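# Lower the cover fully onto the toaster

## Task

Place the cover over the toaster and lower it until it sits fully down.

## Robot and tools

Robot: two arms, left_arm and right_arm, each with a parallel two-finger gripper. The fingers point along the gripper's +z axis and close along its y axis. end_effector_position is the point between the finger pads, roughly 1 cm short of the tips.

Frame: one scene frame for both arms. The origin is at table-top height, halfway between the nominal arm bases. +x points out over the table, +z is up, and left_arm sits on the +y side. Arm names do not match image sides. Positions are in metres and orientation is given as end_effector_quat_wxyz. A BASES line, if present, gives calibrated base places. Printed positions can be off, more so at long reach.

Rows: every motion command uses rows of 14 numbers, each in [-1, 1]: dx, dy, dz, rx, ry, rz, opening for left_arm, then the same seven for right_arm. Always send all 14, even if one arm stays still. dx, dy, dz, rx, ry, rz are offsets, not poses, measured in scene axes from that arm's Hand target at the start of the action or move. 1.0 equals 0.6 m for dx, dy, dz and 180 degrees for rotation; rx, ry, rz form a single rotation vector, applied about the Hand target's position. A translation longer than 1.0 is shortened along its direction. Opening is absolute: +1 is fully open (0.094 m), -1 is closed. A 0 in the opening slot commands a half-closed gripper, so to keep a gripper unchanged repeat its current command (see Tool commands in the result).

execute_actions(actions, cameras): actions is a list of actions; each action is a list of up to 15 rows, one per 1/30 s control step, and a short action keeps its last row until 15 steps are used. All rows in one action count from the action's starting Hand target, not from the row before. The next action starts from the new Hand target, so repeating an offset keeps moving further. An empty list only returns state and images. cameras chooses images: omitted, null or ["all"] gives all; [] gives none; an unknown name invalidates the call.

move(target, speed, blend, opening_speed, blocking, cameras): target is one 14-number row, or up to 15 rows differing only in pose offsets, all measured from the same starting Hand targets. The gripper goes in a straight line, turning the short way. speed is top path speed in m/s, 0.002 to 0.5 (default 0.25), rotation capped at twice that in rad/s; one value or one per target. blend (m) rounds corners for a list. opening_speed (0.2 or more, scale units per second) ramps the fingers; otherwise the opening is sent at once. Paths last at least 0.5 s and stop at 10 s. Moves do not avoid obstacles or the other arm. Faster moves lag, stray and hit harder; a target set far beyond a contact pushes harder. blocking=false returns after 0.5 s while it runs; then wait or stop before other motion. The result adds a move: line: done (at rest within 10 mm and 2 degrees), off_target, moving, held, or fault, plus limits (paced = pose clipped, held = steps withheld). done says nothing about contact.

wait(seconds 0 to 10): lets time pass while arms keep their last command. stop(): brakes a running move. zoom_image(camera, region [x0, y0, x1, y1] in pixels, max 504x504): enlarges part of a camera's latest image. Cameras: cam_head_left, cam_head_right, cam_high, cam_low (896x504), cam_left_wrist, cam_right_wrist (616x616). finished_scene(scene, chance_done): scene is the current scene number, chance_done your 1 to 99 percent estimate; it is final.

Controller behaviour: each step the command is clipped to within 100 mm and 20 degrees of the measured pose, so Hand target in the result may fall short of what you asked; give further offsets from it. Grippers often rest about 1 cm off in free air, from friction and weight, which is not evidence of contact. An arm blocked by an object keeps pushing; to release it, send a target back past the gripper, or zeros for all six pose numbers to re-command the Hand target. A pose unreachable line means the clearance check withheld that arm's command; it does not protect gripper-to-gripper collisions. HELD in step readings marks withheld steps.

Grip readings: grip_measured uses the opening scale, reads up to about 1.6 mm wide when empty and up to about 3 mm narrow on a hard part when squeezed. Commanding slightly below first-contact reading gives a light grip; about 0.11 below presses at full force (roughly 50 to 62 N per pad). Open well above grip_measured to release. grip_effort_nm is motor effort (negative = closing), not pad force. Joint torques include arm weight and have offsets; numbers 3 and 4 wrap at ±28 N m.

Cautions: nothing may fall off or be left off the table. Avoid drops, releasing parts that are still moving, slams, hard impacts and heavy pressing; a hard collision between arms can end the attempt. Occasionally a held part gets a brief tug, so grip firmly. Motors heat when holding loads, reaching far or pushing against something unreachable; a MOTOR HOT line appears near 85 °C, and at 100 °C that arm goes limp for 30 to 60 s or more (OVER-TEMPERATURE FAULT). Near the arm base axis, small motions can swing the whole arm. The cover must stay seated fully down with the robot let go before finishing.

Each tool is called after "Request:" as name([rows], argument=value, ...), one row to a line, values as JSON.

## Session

Request:
execute_actions(actions=[])

Request:
zoom_image(camera="cam_high", region=[250, 130, 550, 430])

Scene clock: 0.00 s.
left_arm: end_effector_position=(+0.8187, +0.4017, +0.3455) grip_measured=+1.000 grip_effort_nm=n/a end_effector_quat_wxyz=(+0.461, -0.430, +0.774, -0.063) | right_arm: end_effector_position=(+0.1981, -0.4657, +0.2507) grip_measured=+1.000 grip_effort_nm=n/a end_effector_quat_wxyz=(-0.002, +0.125, +0.992, +0.026)
Joint positions: left_arm=[0.121 2.185 2.374 -0.807 -0.201 -0.783 0.094] | right_arm=[-0.96 1.164 1.053 -1.499 -0.034 -0.672 0.094]
Joint velocities: left_arm=[-0.015 -0.005 -0.012 -0.002 0.037 -0.051 0] | right_arm=[-0.015 -0.015 -0.002 -0.022 0.007 -0.066 0]
Joint torques (N m): no reading
Heat: left arm: hottest shoulder 30 °C; right arm: hottest shoulder 32 °C.
Hand target: left_arm +0.8194, +0.4018, +0.3706; +0.478, -0.427, +0.764, -0.070 | right_arm +0.2019, -0.4708, +0.2586; +0.006, +0.125, +0.992, +0.018
Tool commands: left_gripper/opening=+1.0 right_gripper/opening=+1.0

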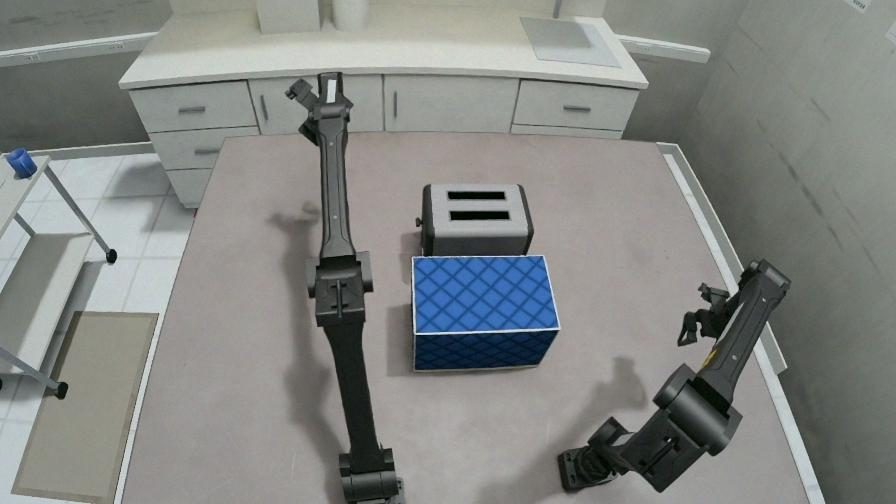

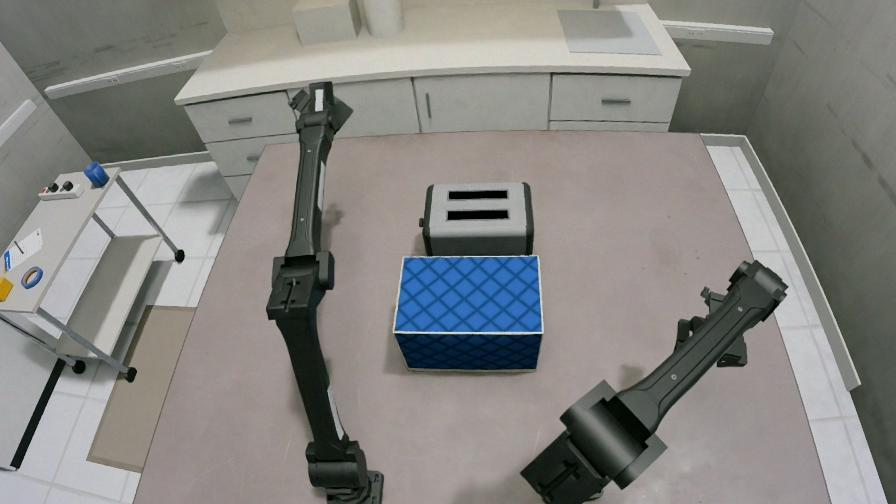

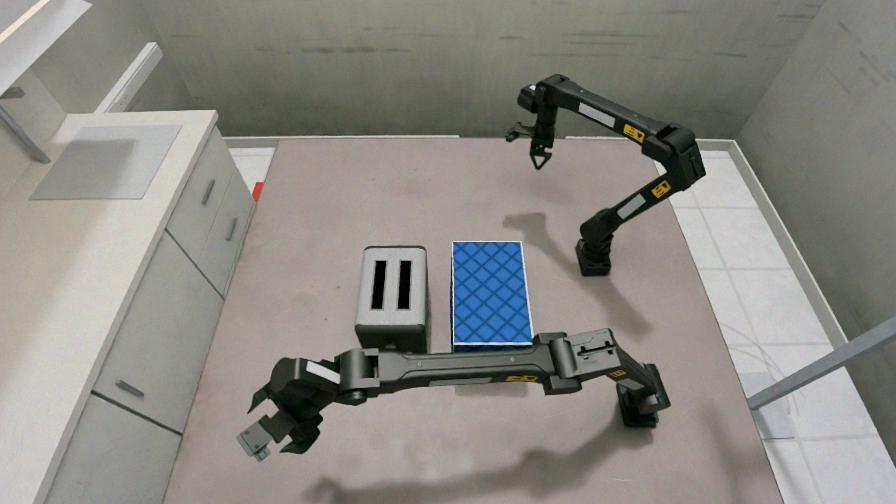

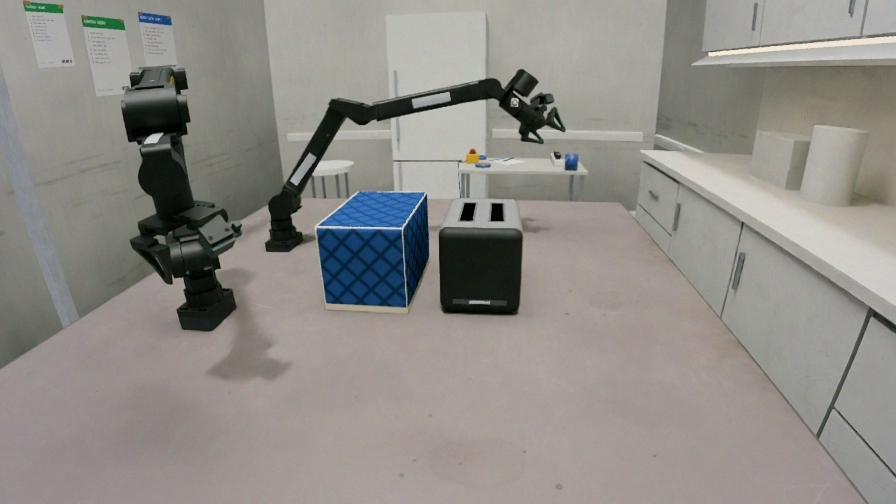

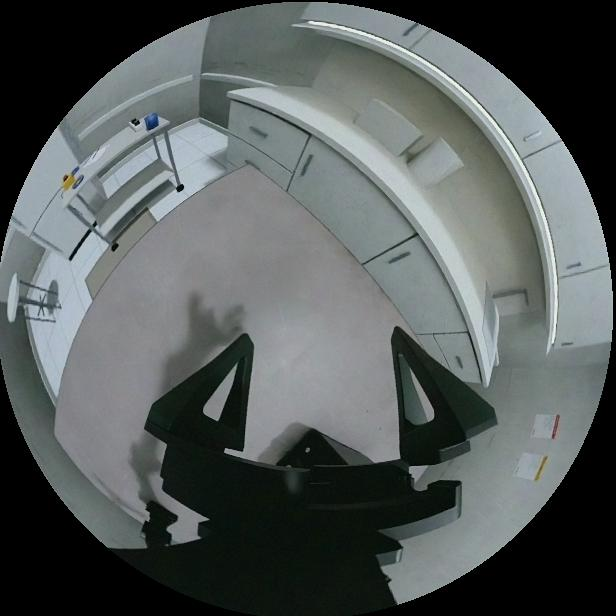

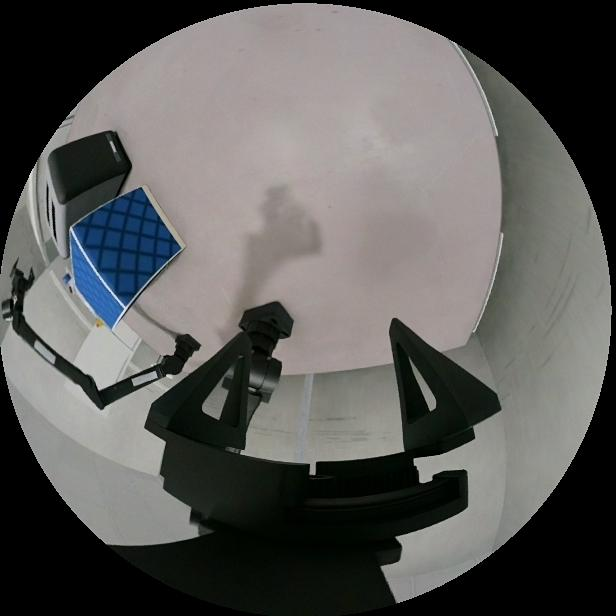

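Scaled by 1.680.

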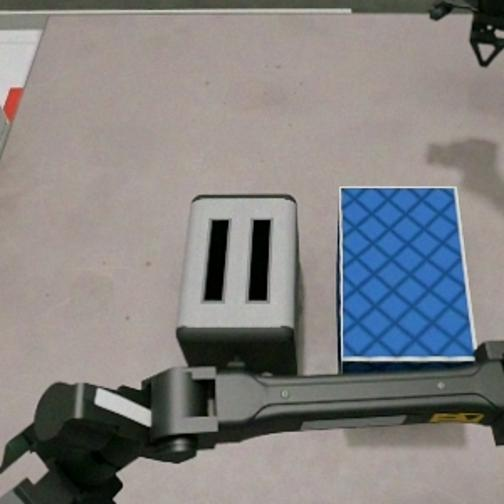

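Request:
move(target=[-0.699,-0.206,-0.03,-0.136,0.211,-0.389,0.6,0.33,0.338,0.136,0.199,-0.016,0.079,0.6], speed=0.3, cameras=["cam_high","cam_head_right","cam_low"])

Scene clock: 18.60 s.
left_arm: end_effector_position=(+0.4049, +0.2702, +0.3417) grip_measured=+0.602 grip_effort_nm=-0.110 end_effector_quat_wxyz=(+0.055, -0.039, +0.943, -0.326) | right_arm: end_effector_position=(+0.3856, -0.2656, +0.3294) grip_measured=+0.602 grip_effort_nm=-0.125 end_effector_quat_wxyz=(+0.057, +0.022, +0.950, +0.305)
Joint positions: left_arm=[0.265 1.492 1.552 -1.681 0.673 0.205 0.075] | right_arm=[-0.408 1.357 1.339 -1.672 -0.622 -0.364 0.075]
Joint velocities: left_arm=[-0.005 -0.015 -0.007 -0.037 0.037 0.007 -0.001] | right_arm=[-0.015 0.005 -0.007 0.002 -0.007 -0.051 -0.001]
Joint torques (N m): left_arm=[1.26 -15.44 7.47 -0.27 0.53 0.24] | right_arm=[-0.26 -6.65 13.67 -0.18 -0.61 0.22]
Heat: left arm: hottest shoulder 34 °C; right arm: hottest shoulder 32 °C.
Hand target: left_arm +0.3998, +0.2757, +0.3524; +0.003, -0.015, +0.940, -0.340 | right_arm +0.4002, -0.2672, +0.3423; -0.007, -0.003, +0.944, +0.331
Off the commanded pose: left_arm 0.014 m, 7 deg | right_arm 0.018 m, 9 deg.
joint sent to its limit (left arm) — joint 4 (wrist pitch), lower limit. The joint targets are off in orientation, not in position.
joint sent to its limit (right arm) — joint 4 (wrist pitch), lower limit. The joint targets are off in orientation, not in position.
move: off_target (left_arm, right_arm)
Images, in order (width x height): cam_head_right 896x504, cam_high 896x504, cam_low 896x504.

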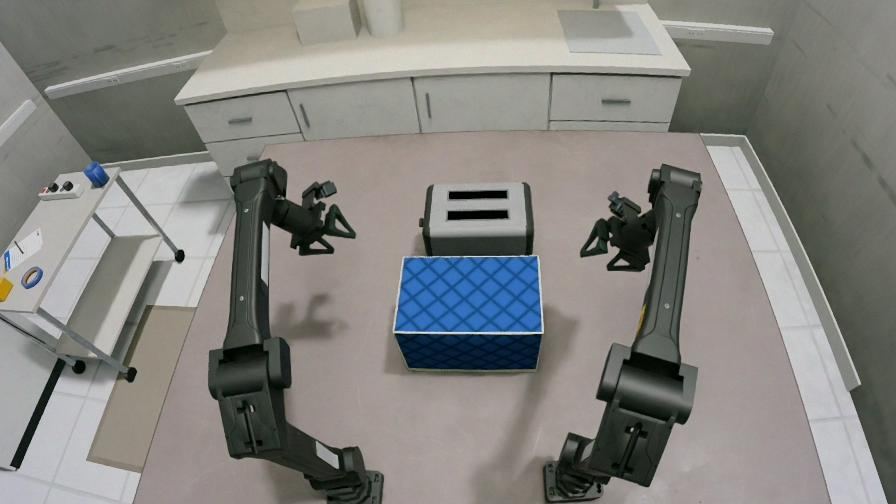

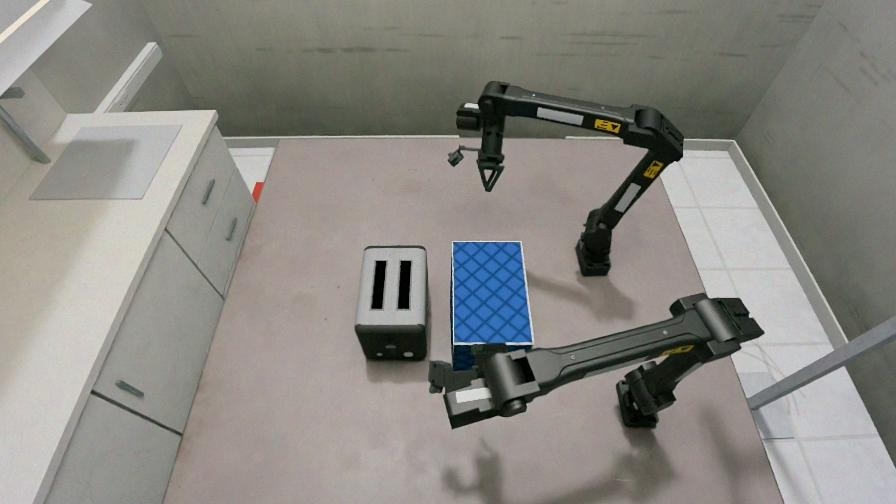

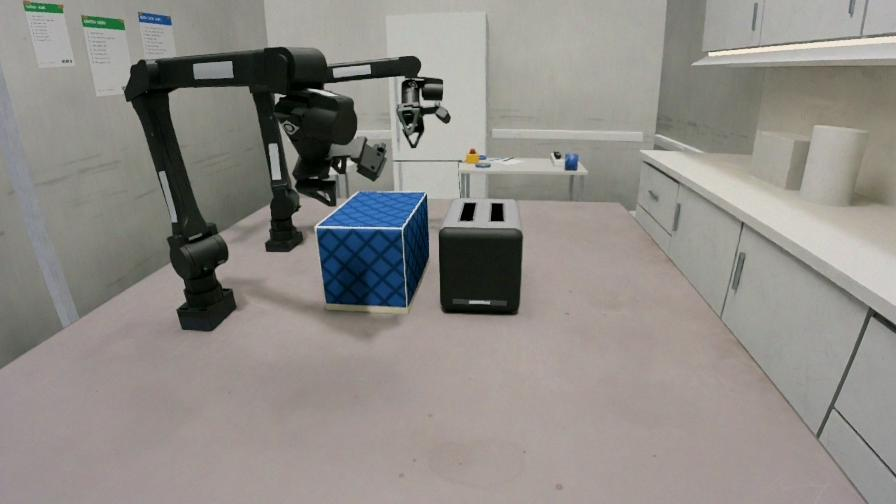

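Request:
move(target=[0,-0.165,-0.21,0,0,0,0.6,0,0.165,-0.195,0,0,0,0.6], speed=0.15)

Request:
zoom_image(camera="cam_head_right", region=[350, 200, 600, 400])

Request:
zoom_image(camera="cam_low", region=[280, 100, 480, 330])

Scene clock: 24.57 s.
left_arm: end_effector_position=(+0.3936, +0.1842, +0.2313) grip_measured=+0.602 grip_effort_nm=-0.110 end_effector_quat_wxyz=(+0.007, -0.015, +0.941, -0.337) | right_arm: end_effector_position=(+0.3988, -0.1708, +0.2364) grip_measured=+0.602 grip_effort_nm=-0.125 end_effector_quat_wxyz=(+0.008, -0.011, +0.944, +0.331)
Joint positions: left_arm=[0.076 1.495 1.26 -1.373 0.687 0.062 0.075] | right_arm=[-0.169 1.416 1.139 -1.389 -0.668 -0.187 0.075]
Joint velocities: left_arm=[0.015 -0.005 -0.002 0.012 -0.022 -0.022 0] | right_arm=[-0.005 -0.005 0.002 0.002 -0.051 -0.007 0]
Joint torques (N m): left_arm=[-0.73 -11.81 7.25 0.38 0.57 0.01] | right_arm=[-0.26 -7.36 7.72 0.27 -0.62 0.22]
Heat: left arm: hottest shoulder 34 °C; right arm: hottest shoulder 31 °C.
Hand target: left_arm +0.3981, +0.1791, +0.2250; +0.001, -0.015, +0.941, -0.339 | right_arm +0.3988, -0.1666, +0.2263; -0.006, -0.004, +0.942, +0.334
Off the commanded pose: left_arm 0.011 m, 1 deg | right_arm 0.011 m, 2 deg.
move: off_target (left_arm, right_arm)

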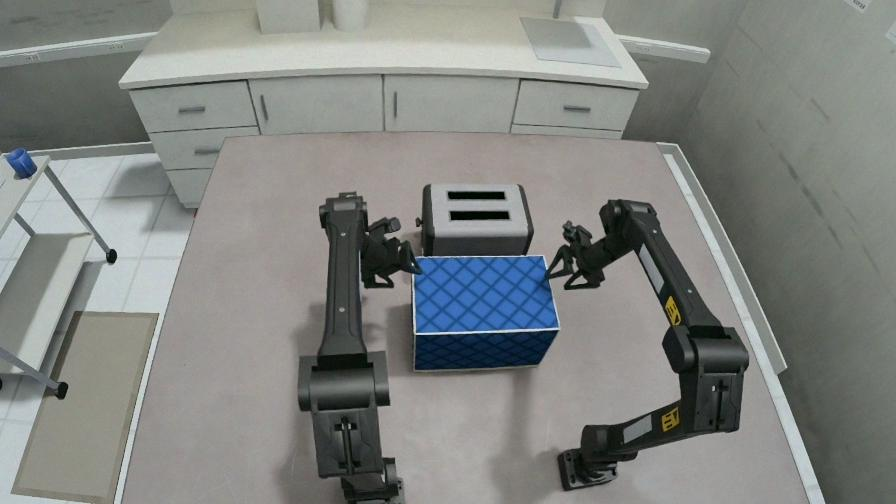

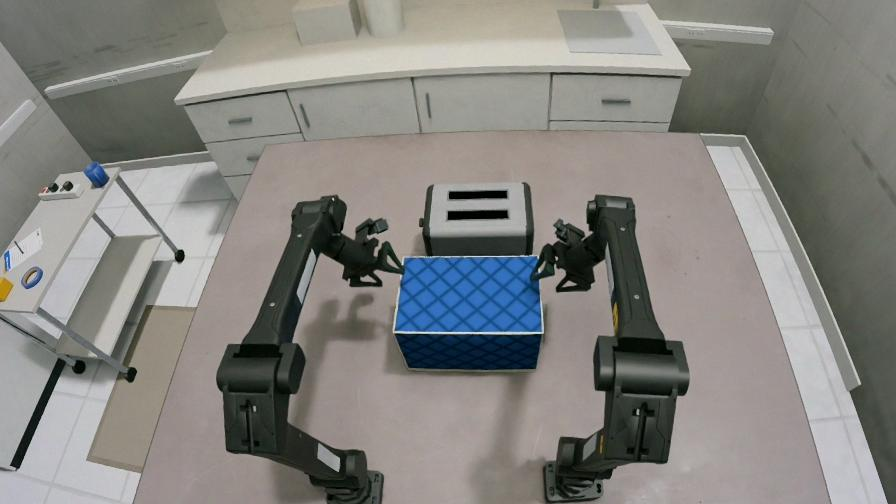

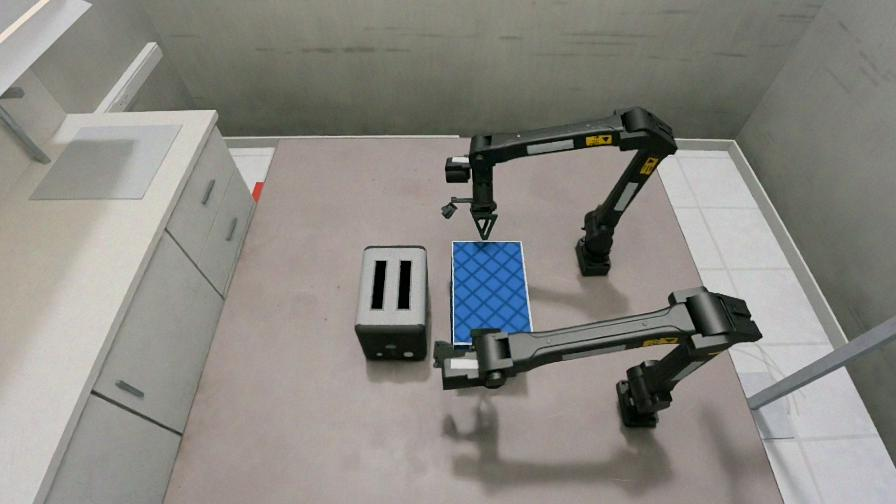

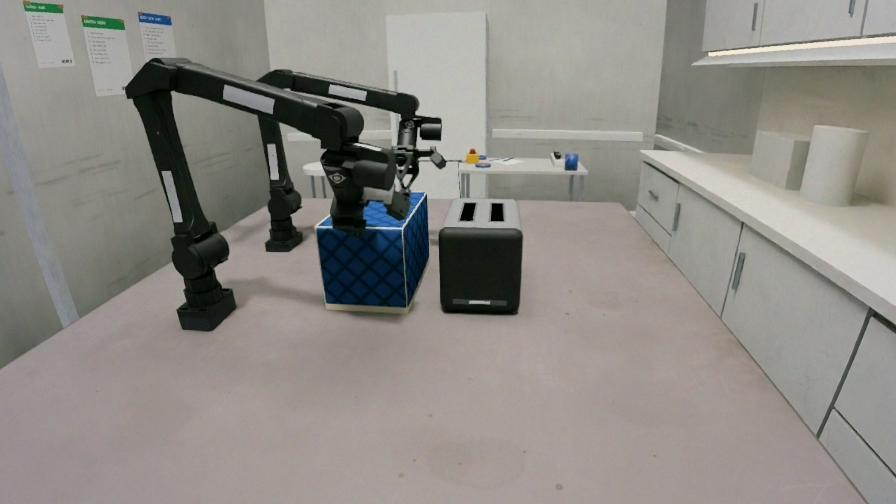

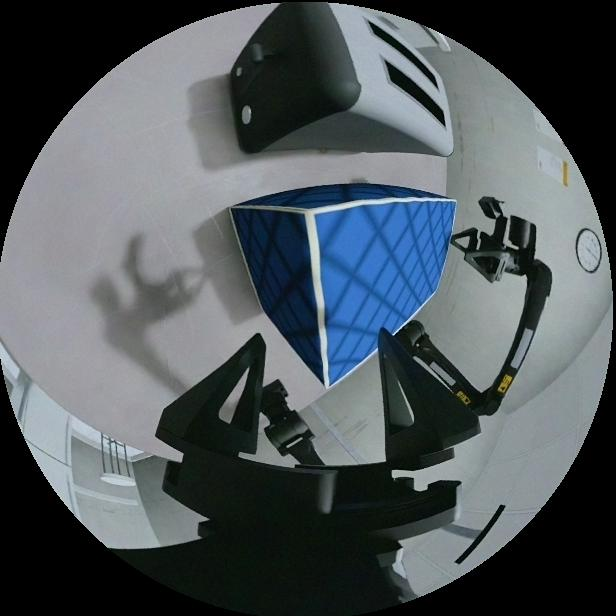

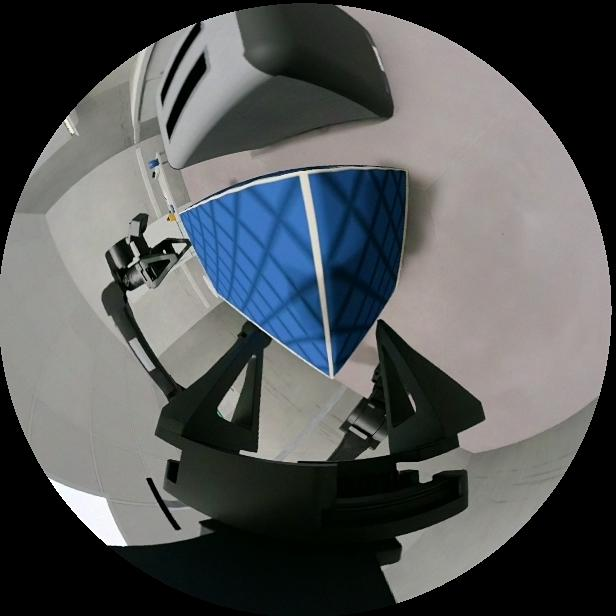

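Scaled by 2.016.

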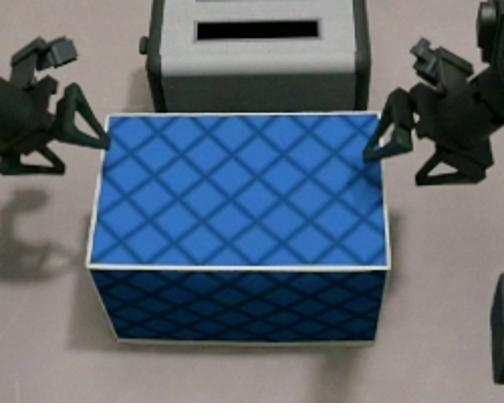

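Scaled by 2.191.

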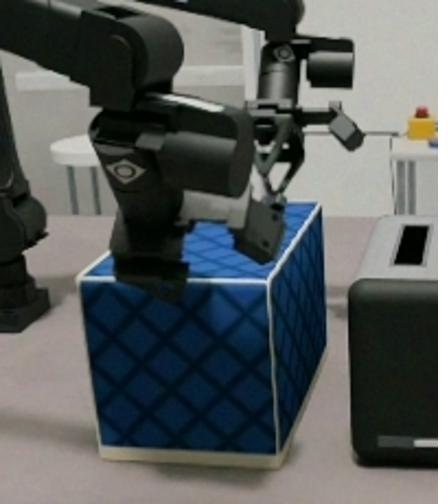

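Request:
move(target=[0.0,-0.055,-0.068,0,0,0,0.6,0,0.05,-0.077,0,0,0,0.6], speed=0.12)

Request:
zoom_image(camera="cam_head_right", region=[350, 200, 600, 400])

Scene clock: 30.87 s.
left_arm: end_effector_position=(+0.3942, +0.1527, +0.1890) grip_measured=+0.602 grip_effort_nm=-0.110 end_effector_quat_wxyz=(+0.005, -0.016, +0.941, -0.337) | right_arm: end_effector_position=(+0.4000, -0.1408, +0.1911) grip_measured=+0.602 grip_effort_nm=-0.120 end_effector_quat_wxyz=(+0.009, -0.010, +0.943, +0.332)
Joint positions: left_arm=[0.003 1.516 1.168 -1.204 0.688 -0.033 0.075] | right_arm=[-0.093 1.44 1.039 -1.202 -0.677 -0.09 0.075]
Joint velocities: left_arm=[0.005 0.005 0.002 -0.007 -0.037 0.022 0] | right_arm=[-0.005 -0.015 -0.017 0.022 0.037 -0.022 0]
Joint torques (N m): left_arm=[-0.91 -12.1 7.13 0.5 0.56 0.01] | right_arm=[-0.15 -7.36 7.32 0.35 -0.6 0.25]
Heat: left arm: hottest shoulder 33 °C; right arm: hottest shoulder 32 °C.
Hand target: left_arm +0.3977, +0.1467, +0.1840; +0.001, -0.015, +0.941, -0.339 | right_arm +0.3982, -0.1361, +0.1805; -0.006, -0.004, +0.942, +0.335
Off the commanded pose: left_arm 0.009 m, 0 deg | right_arm 0.012 m, 2 deg.
move: off_target (right_arm)

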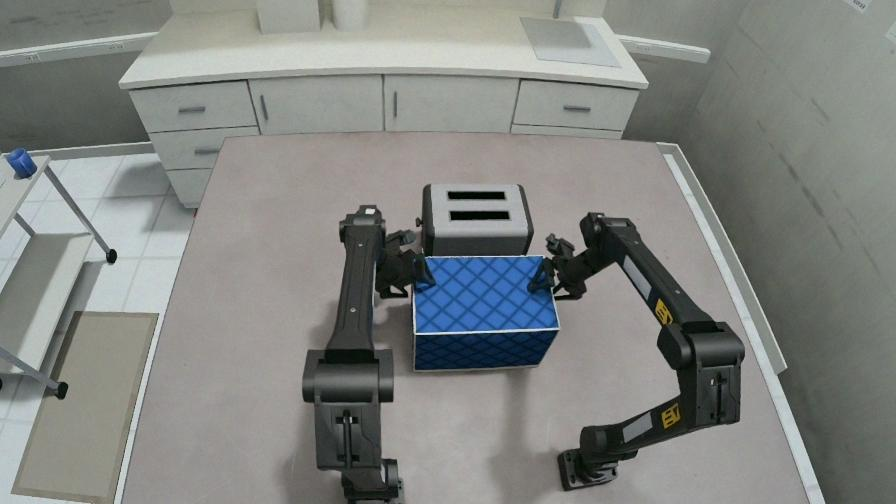

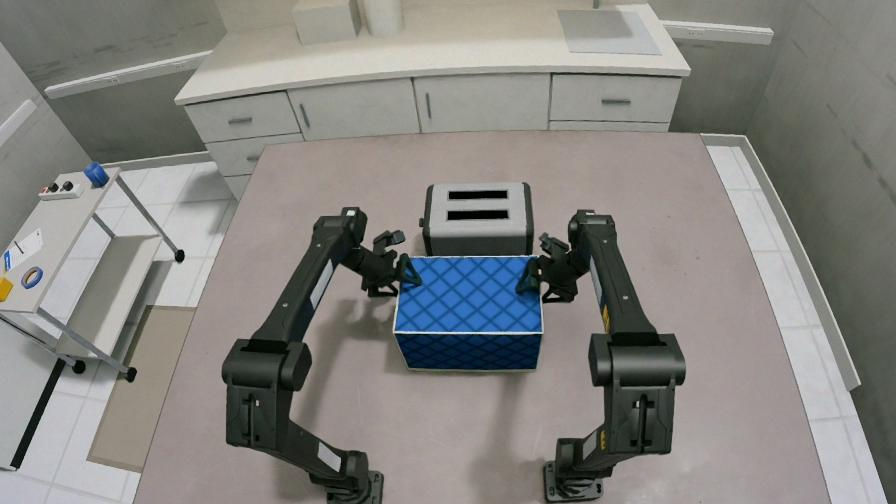

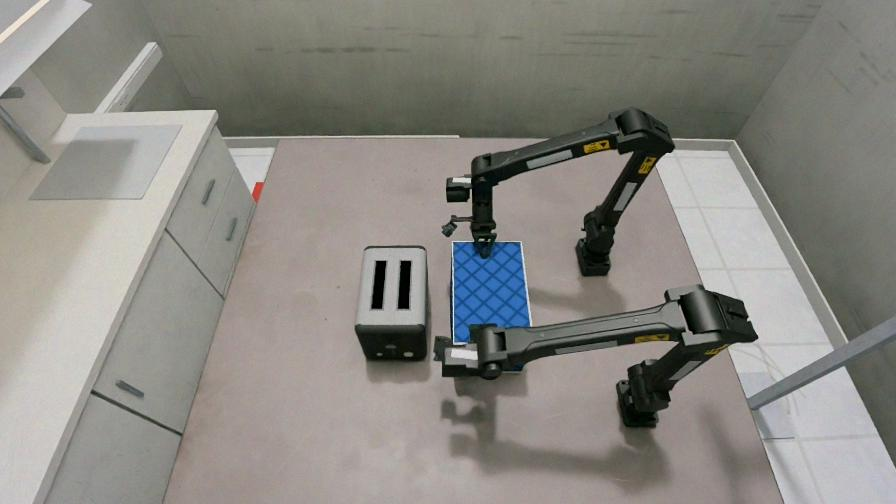

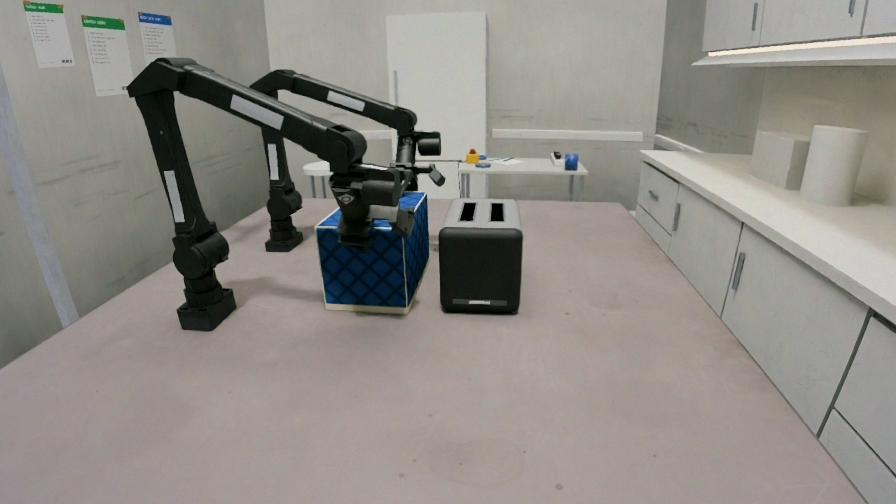

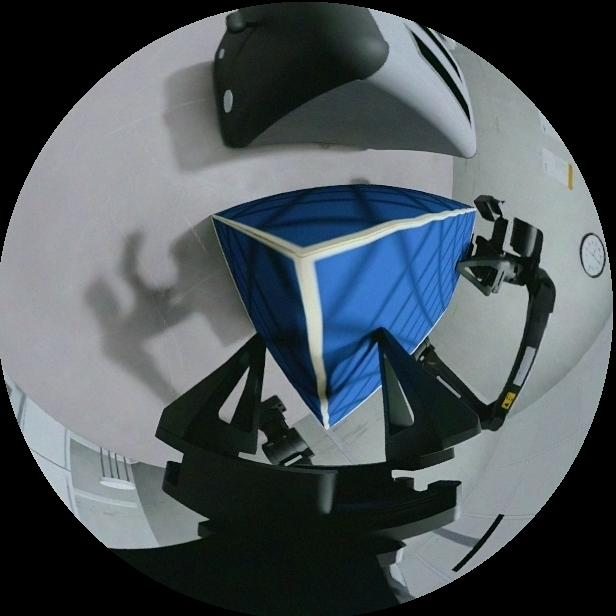

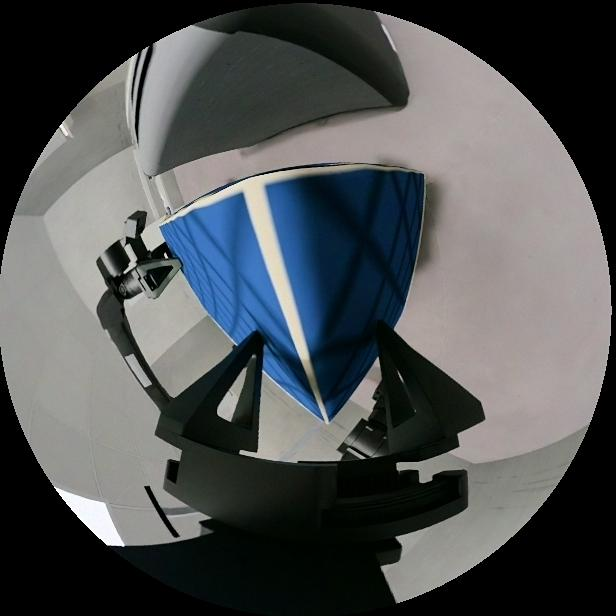

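Scaled by 2.016.

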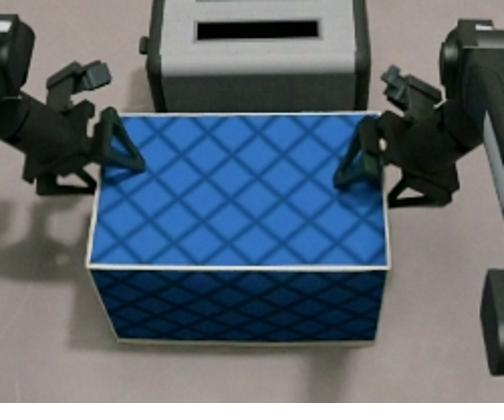

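Request:
move(target=[0,0,0,0,0,0,-1,0,0,0,0,0,0,-1], opening_speed=1, cameras=[])

Request:
move(target=[-0.03,0.02,0.44,0.1,-0.03,0,-1,-0.03,-0.02,0.44,-0.1,-0.03,0,-1], speed=0.15, cameras=["cam_low","cam_head_right"])

Scene clock: 39.40 s.
left_arm: end_effector_position=(+0.3930, +0.1463, +0.1904) grip_measured=-0.900 grip_effort_nm=-1.018 end_effector_quat_wxyz=(+0.003, -0.011, +0.939, -0.344) | right_arm: end_effector_position=(+0.3997, -0.1354, +0.1926) grip_measured=-0.916 grip_effort_nm=-0.984 end_effector_quat_wxyz=(+0.008, -0.014, +0.941, +0.339)
Joint positions: left_arm=[-0.008 1.516 1.168 -1.204 0.701 -0.034 0.005] | right_arm=[-0.084 1.44 1.039 -1.201 -0.691 -0.088 0.004]
Joint velocities: left_arm=[-0.015 0.015 -0.002 -0.012 0.051 -0.066 -0.001] | right_arm=[-0.005 -0.015 -0.002 0.002 -0.037 0.037 -0.002]
Joint torques (N m): left_arm=[0.03 -12.22 7.1 0.54 0.04 0.03] | right_arm=[-0.85 -7.53 7.35 0.29 -0.11 0.21]
Heat: left arm: hottest shoulder 33 °C; right arm: hottest shoulder 32 °C.
Hand target: left_arm +0.3977, +0.1468, +0.1840; +0.001, -0.015, +0.941, -0.339 | right_arm +0.3982, -0.1361, +0.1805; -0.006, -0.004, +0.942, +0.335
Off the commanded pose: left_arm 0.008 m, 1 deg | right_arm 0.012 m, 2 deg.
move: off_target (right_arm)
No camera images: "cameras" was empty.

Scene clock: 41.83 s.
left_arm: end_effector_position=(+0.3762, +0.1419, +0.4232) grip_measured=-0.901 grip_effort_nm=-1.038 end_effector_quat_wxyz=(+0.077, +0.004, +0.974, -0.211) | right_arm: end_effector_position=(+0.3804, -0.1371, +0.4240) grip_measured=-0.920 grip_effort_nm=-1.028 end_effector_quat_wxyz=(+0.080, -0.016, +0.975, +0.207)
Joint positions: left_arm=[-0.122 1.373 1.696 -1.679 0.403 -0.153 0.005] | right_arm=[0.02 1.244 1.529 -1.666 -0.408 0.064 0.004]
Joint velocities: left_arm=[-0.015 0.005 -0.007 -0.002 0.007 -0.051 0.001] | right_arm=[-0.005 -0.005 -0.002 -0.007 0.095 0.007 0]
Joint torques (N m): left_arm=[1.08 -12.63 10.48 -0.12 -0.97 -0.05] | right_arm=[-2.2 -7.41 13.6 0.02 1.11 0.24]
Heat: left arm: hottest shoulder 33 °C; right arm: hottest shoulder 32 °C.
Hand target: left_arm +0.3788, +0.1549, +0.4466; +0.048, +0.002, +0.981, -0.189 | right_arm +0.3837, -0.1490, +0.4462; +0.038, -0.018, +0.982, +0.185
Off the commanded pose: left_arm 0.030 m, 4 deg | right_arm 0.023 m, 6 deg.
joint sent to its limit (left arm) — joint 4 (wrist pitch), lower limit. The joint targets are off in position and orientation.
joint sent to its limit (right arm) — joint 4 (wrist pitch), lower limit. The joint targets are off in orientation, not in position.
move: off_target (left_arm, right_arm)
Images, in order (width x height): cam_head_right 896x504, cam_low 896x504.

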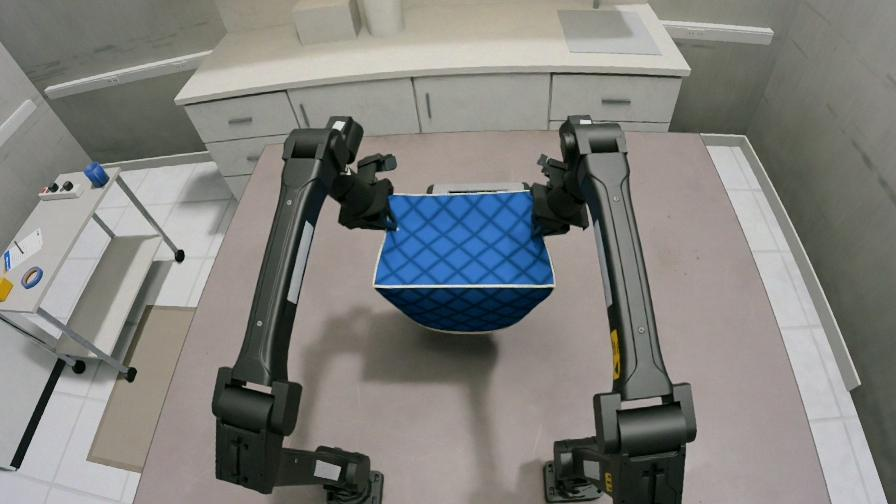

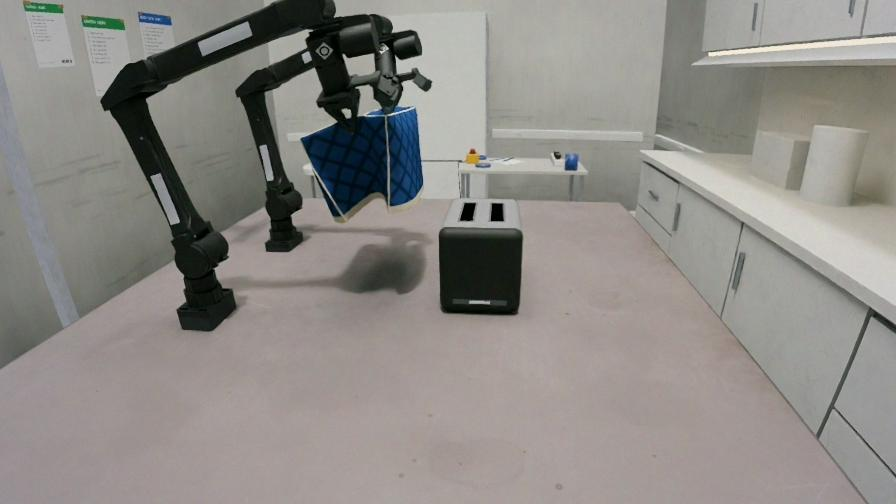

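Request:
move(target=[0.26,0.02,0.01,0.16,0,0,-1,0.26,-0.03,0.01,-0.17,0,0,-1], speed=0.15, cameras=["cam_low","cam_head_right","cam_high"])

Request:
zoom_image(camera="cam_low", region=[360, 60, 600, 330])

Request:
zoom_image(camera="cam_head_right", region=[350, 60, 600, 310])

Scene clock: 49.43 s.
left_arm: end_effector_position=(+0.5227, +0.1349, +0.4375) grip_measured=-0.901 grip_effort_nm=-1.023 end_effector_quat_wxyz=(+0.170, +0.038, +0.985, +0.010) | right_arm: end_effector_position=(+0.5276, -0.1385, +0.4354) grip_measured=-0.920 grip_effort_nm=-1.028 end_effector_quat_wxyz=(+0.136, -0.048, +0.989, -0.036)
Joint positions: left_arm=[-0.248 1.731 2.171 -1.679 -0.088 -0.151 0.005] | right_arm=[0.168 1.608 1.961 -1.666 0.112 0.094 0.004]
Joint velocities: left_arm=[0.005 -0.005 -0.007 -0.017 -0.066 0.007 0] | right_arm=[-0.005 -0.005 0.007 -0.012 0.022 -0.007 0]
Joint torques (N m): left_arm=[3.49 -17.03 10.65 0.24 -1.86 0.17] | right_arm=[-4.13 -11.05 13.49 0.13 2.08 -0.05]
Heat: left arm: hottest elbow 34 °C; right arm: hottest shoulder 32 °C.
Hand target: left_arm +0.5353, +0.1661, +0.4535; +0.047, +0.014, +0.997, +0.061 | right_arm +0.5400, -0.1662, +0.4499; +0.033, -0.027, +0.996, -0.079
Off the commanded pose: left_arm 0.037 m, 16 deg | right_arm 0.035 m, 13 deg.
joint sent to its limit (left arm) — joint 4 (wrist pitch), lower limit. The joint targets are off in orientation, not in position.
joint sent to its limit (right arm) — joint 4 (wrist pitch), lower limit. The joint targets are off in position and orientation.
move: off_target (left_arm, right_arm)
Images, in order (width x height): cam_head_right 896x504, cam_high 896x504, cam_low 896x504.

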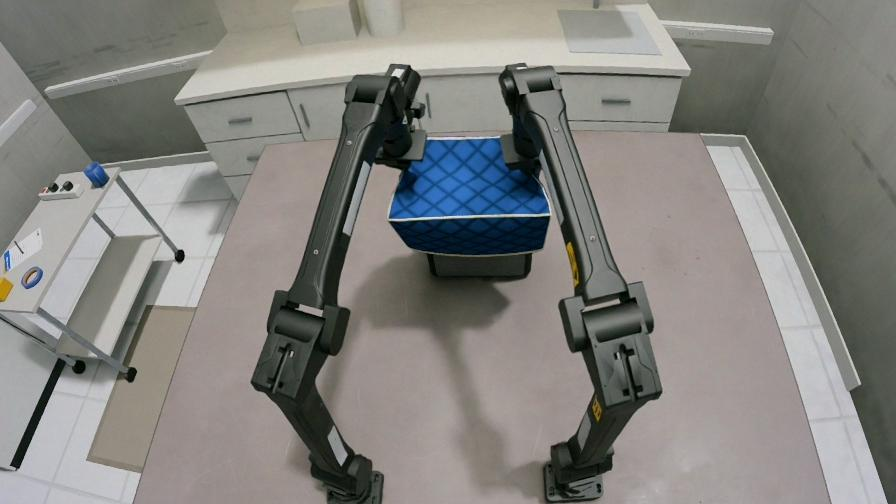

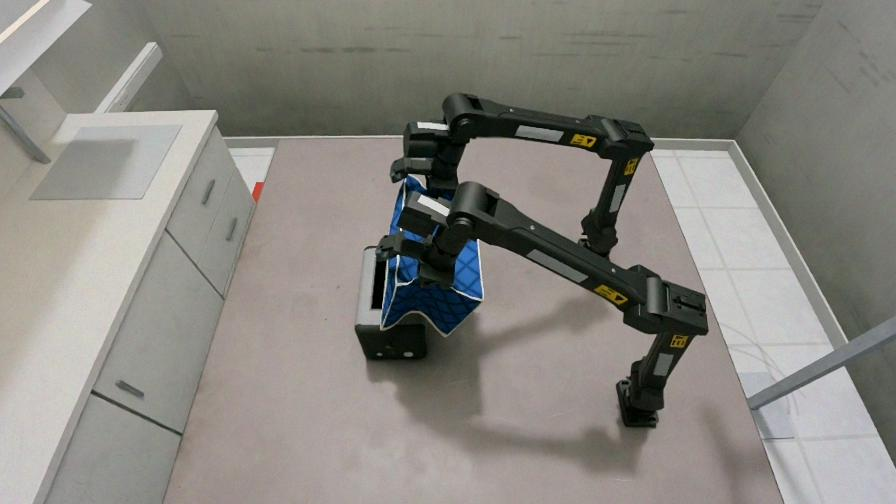

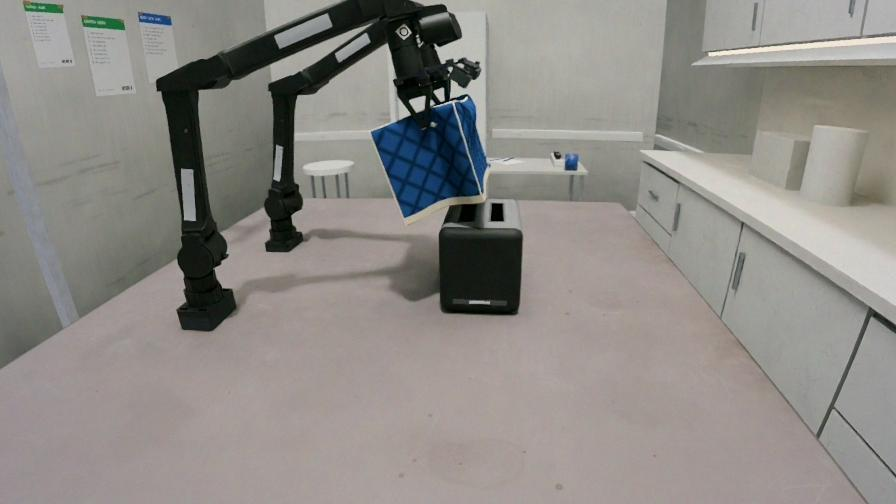

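Scaled by 1.867.

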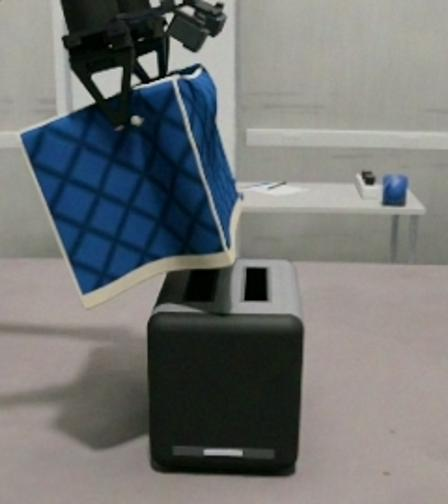

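Scaled by 2.016.

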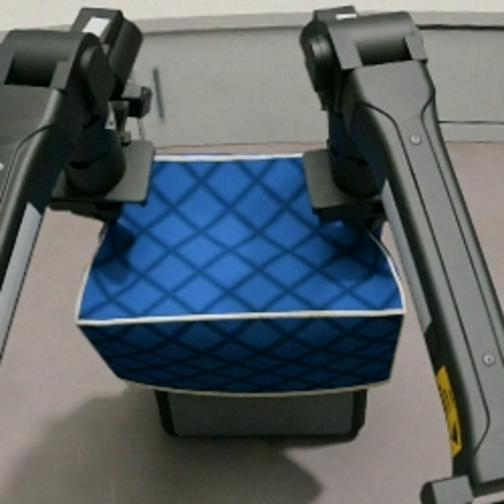

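Request:
move([
  [0.05,0.0,0,0.06,0,0,-1,0.05,-0.015,0,-0.05,0,0,-1],
  [0.06,0.0,-0.09,0.06,0,0,-1,0.06,-0.015,-0.09,-0.05,0,0,-1],
], speed=0.15, cameras=["cam_low","cam_head_right","cam_high"])

Request:
zoom_image(camera="cam_low", region=[360, 60, 600, 330])

Request:
zoom_image(camera="cam_head_right", region=[350, 60, 600, 310])

Scene clock: 56.27 s.
left_arm: end_effector_position=(+0.5619, +0.1260, +0.3982) grip_measured=-0.902 grip_effort_nm=-1.033 end_effector_quat_wxyz=(+0.159, +0.067, +0.979, +0.112) | right_arm: end_effector_position=(+0.5708, -0.1396, +0.4047) grip_measured=-0.920 grip_effort_nm=-1.028 end_effector_quat_wxyz=(+0.123, -0.061, +0.983, -0.119)
Joint positions: left_arm=[-0.302 1.859 2.237 -1.679 -0.289 -0.122 0.005] | right_arm=[0.2 1.736 2.036 -1.664 0.276 0.084 0.004]
Joint velocities: left_arm=[-0.005 -0.005 -0.007 -0.002 -0.051 -0.066 -0.001] | right_arm=[0.005 -0.005 -0.007 -0.012 -0.007 0.037 0]
Joint torques (N m): left_arm=[4.13 -19.6 7.66 0.03 -1.81 -0.05] | right_arm=[-4.78 -12.81 8.17 -0.02 2.04 0.11]
Heat: left arm: hottest elbow 35 °C; right arm: hottest shoulder 32 °C.
Hand target: left_arm +0.5713, +0.1668, +0.3995; +0.046, +0.018, +0.987, +0.154 | right_arm +0.5752, -0.1751, +0.3950; +0.031, -0.030, +0.987, -0.156
Off the commanded pose: left_arm 0.041 m, 15 deg | right_arm 0.037 m, 12 deg.
joint sent to its limit (left arm) — joint 4 (wrist pitch), lower limit. The joint targets are off in orientation, not in position.
joint sent to its limit (right arm) — joint 4 (wrist pitch), lower limit. The joint targets are off in orientation, not in position.
move: off_target (left_arm, right_arm)
Images, in order (width x height): cam_head_right 896x504, cam_high 896x504, cam_low 896x504.

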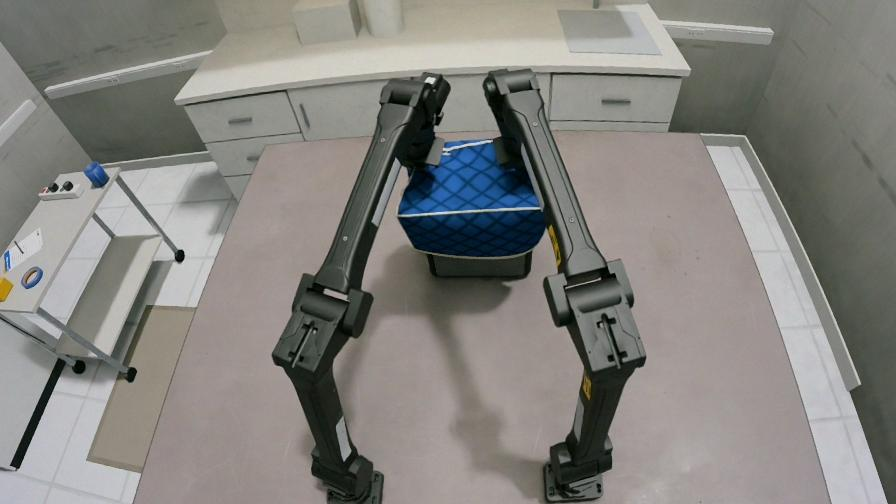

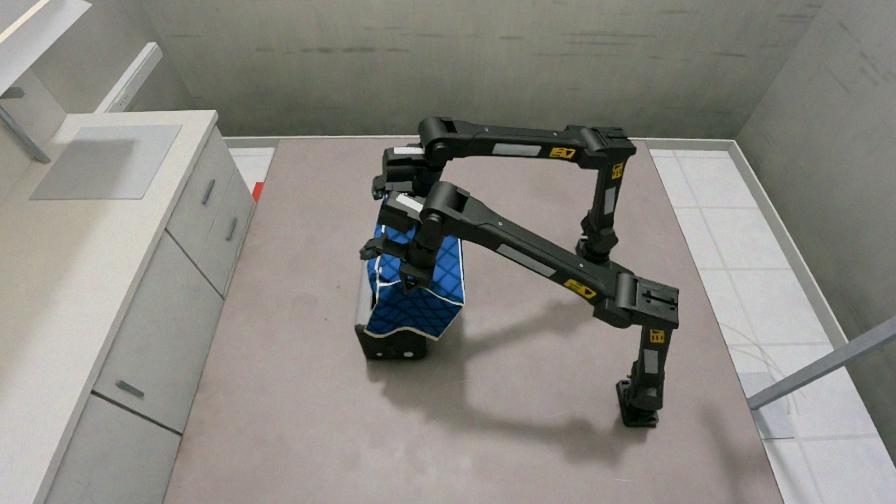

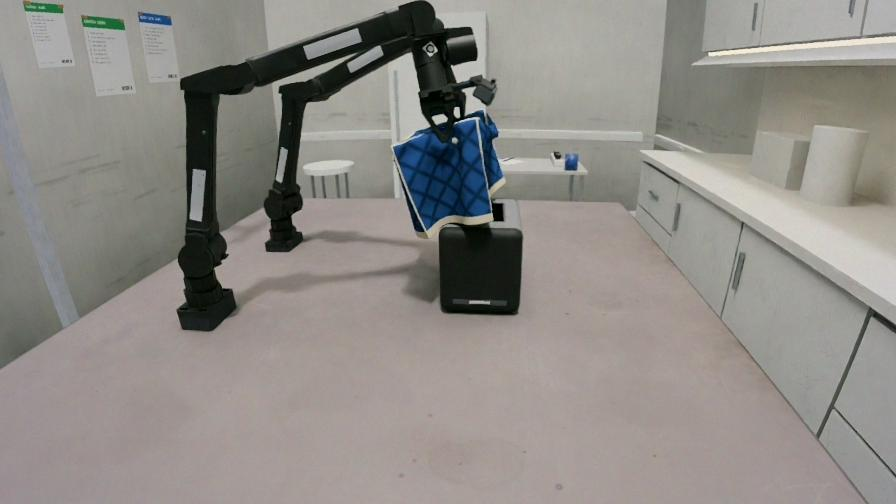

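Scaled by 1.867.

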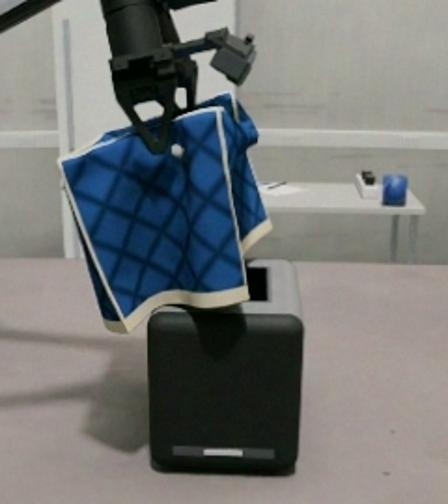

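Scaled by 2.016.

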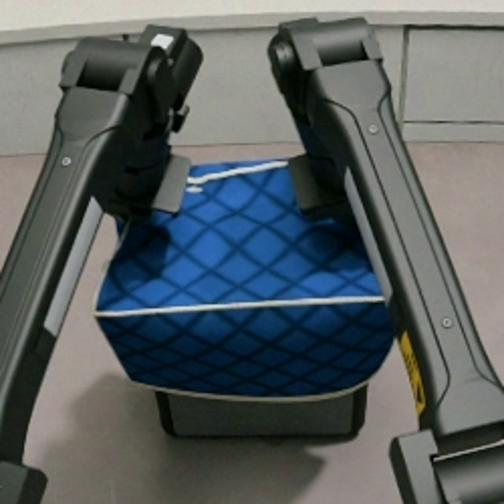

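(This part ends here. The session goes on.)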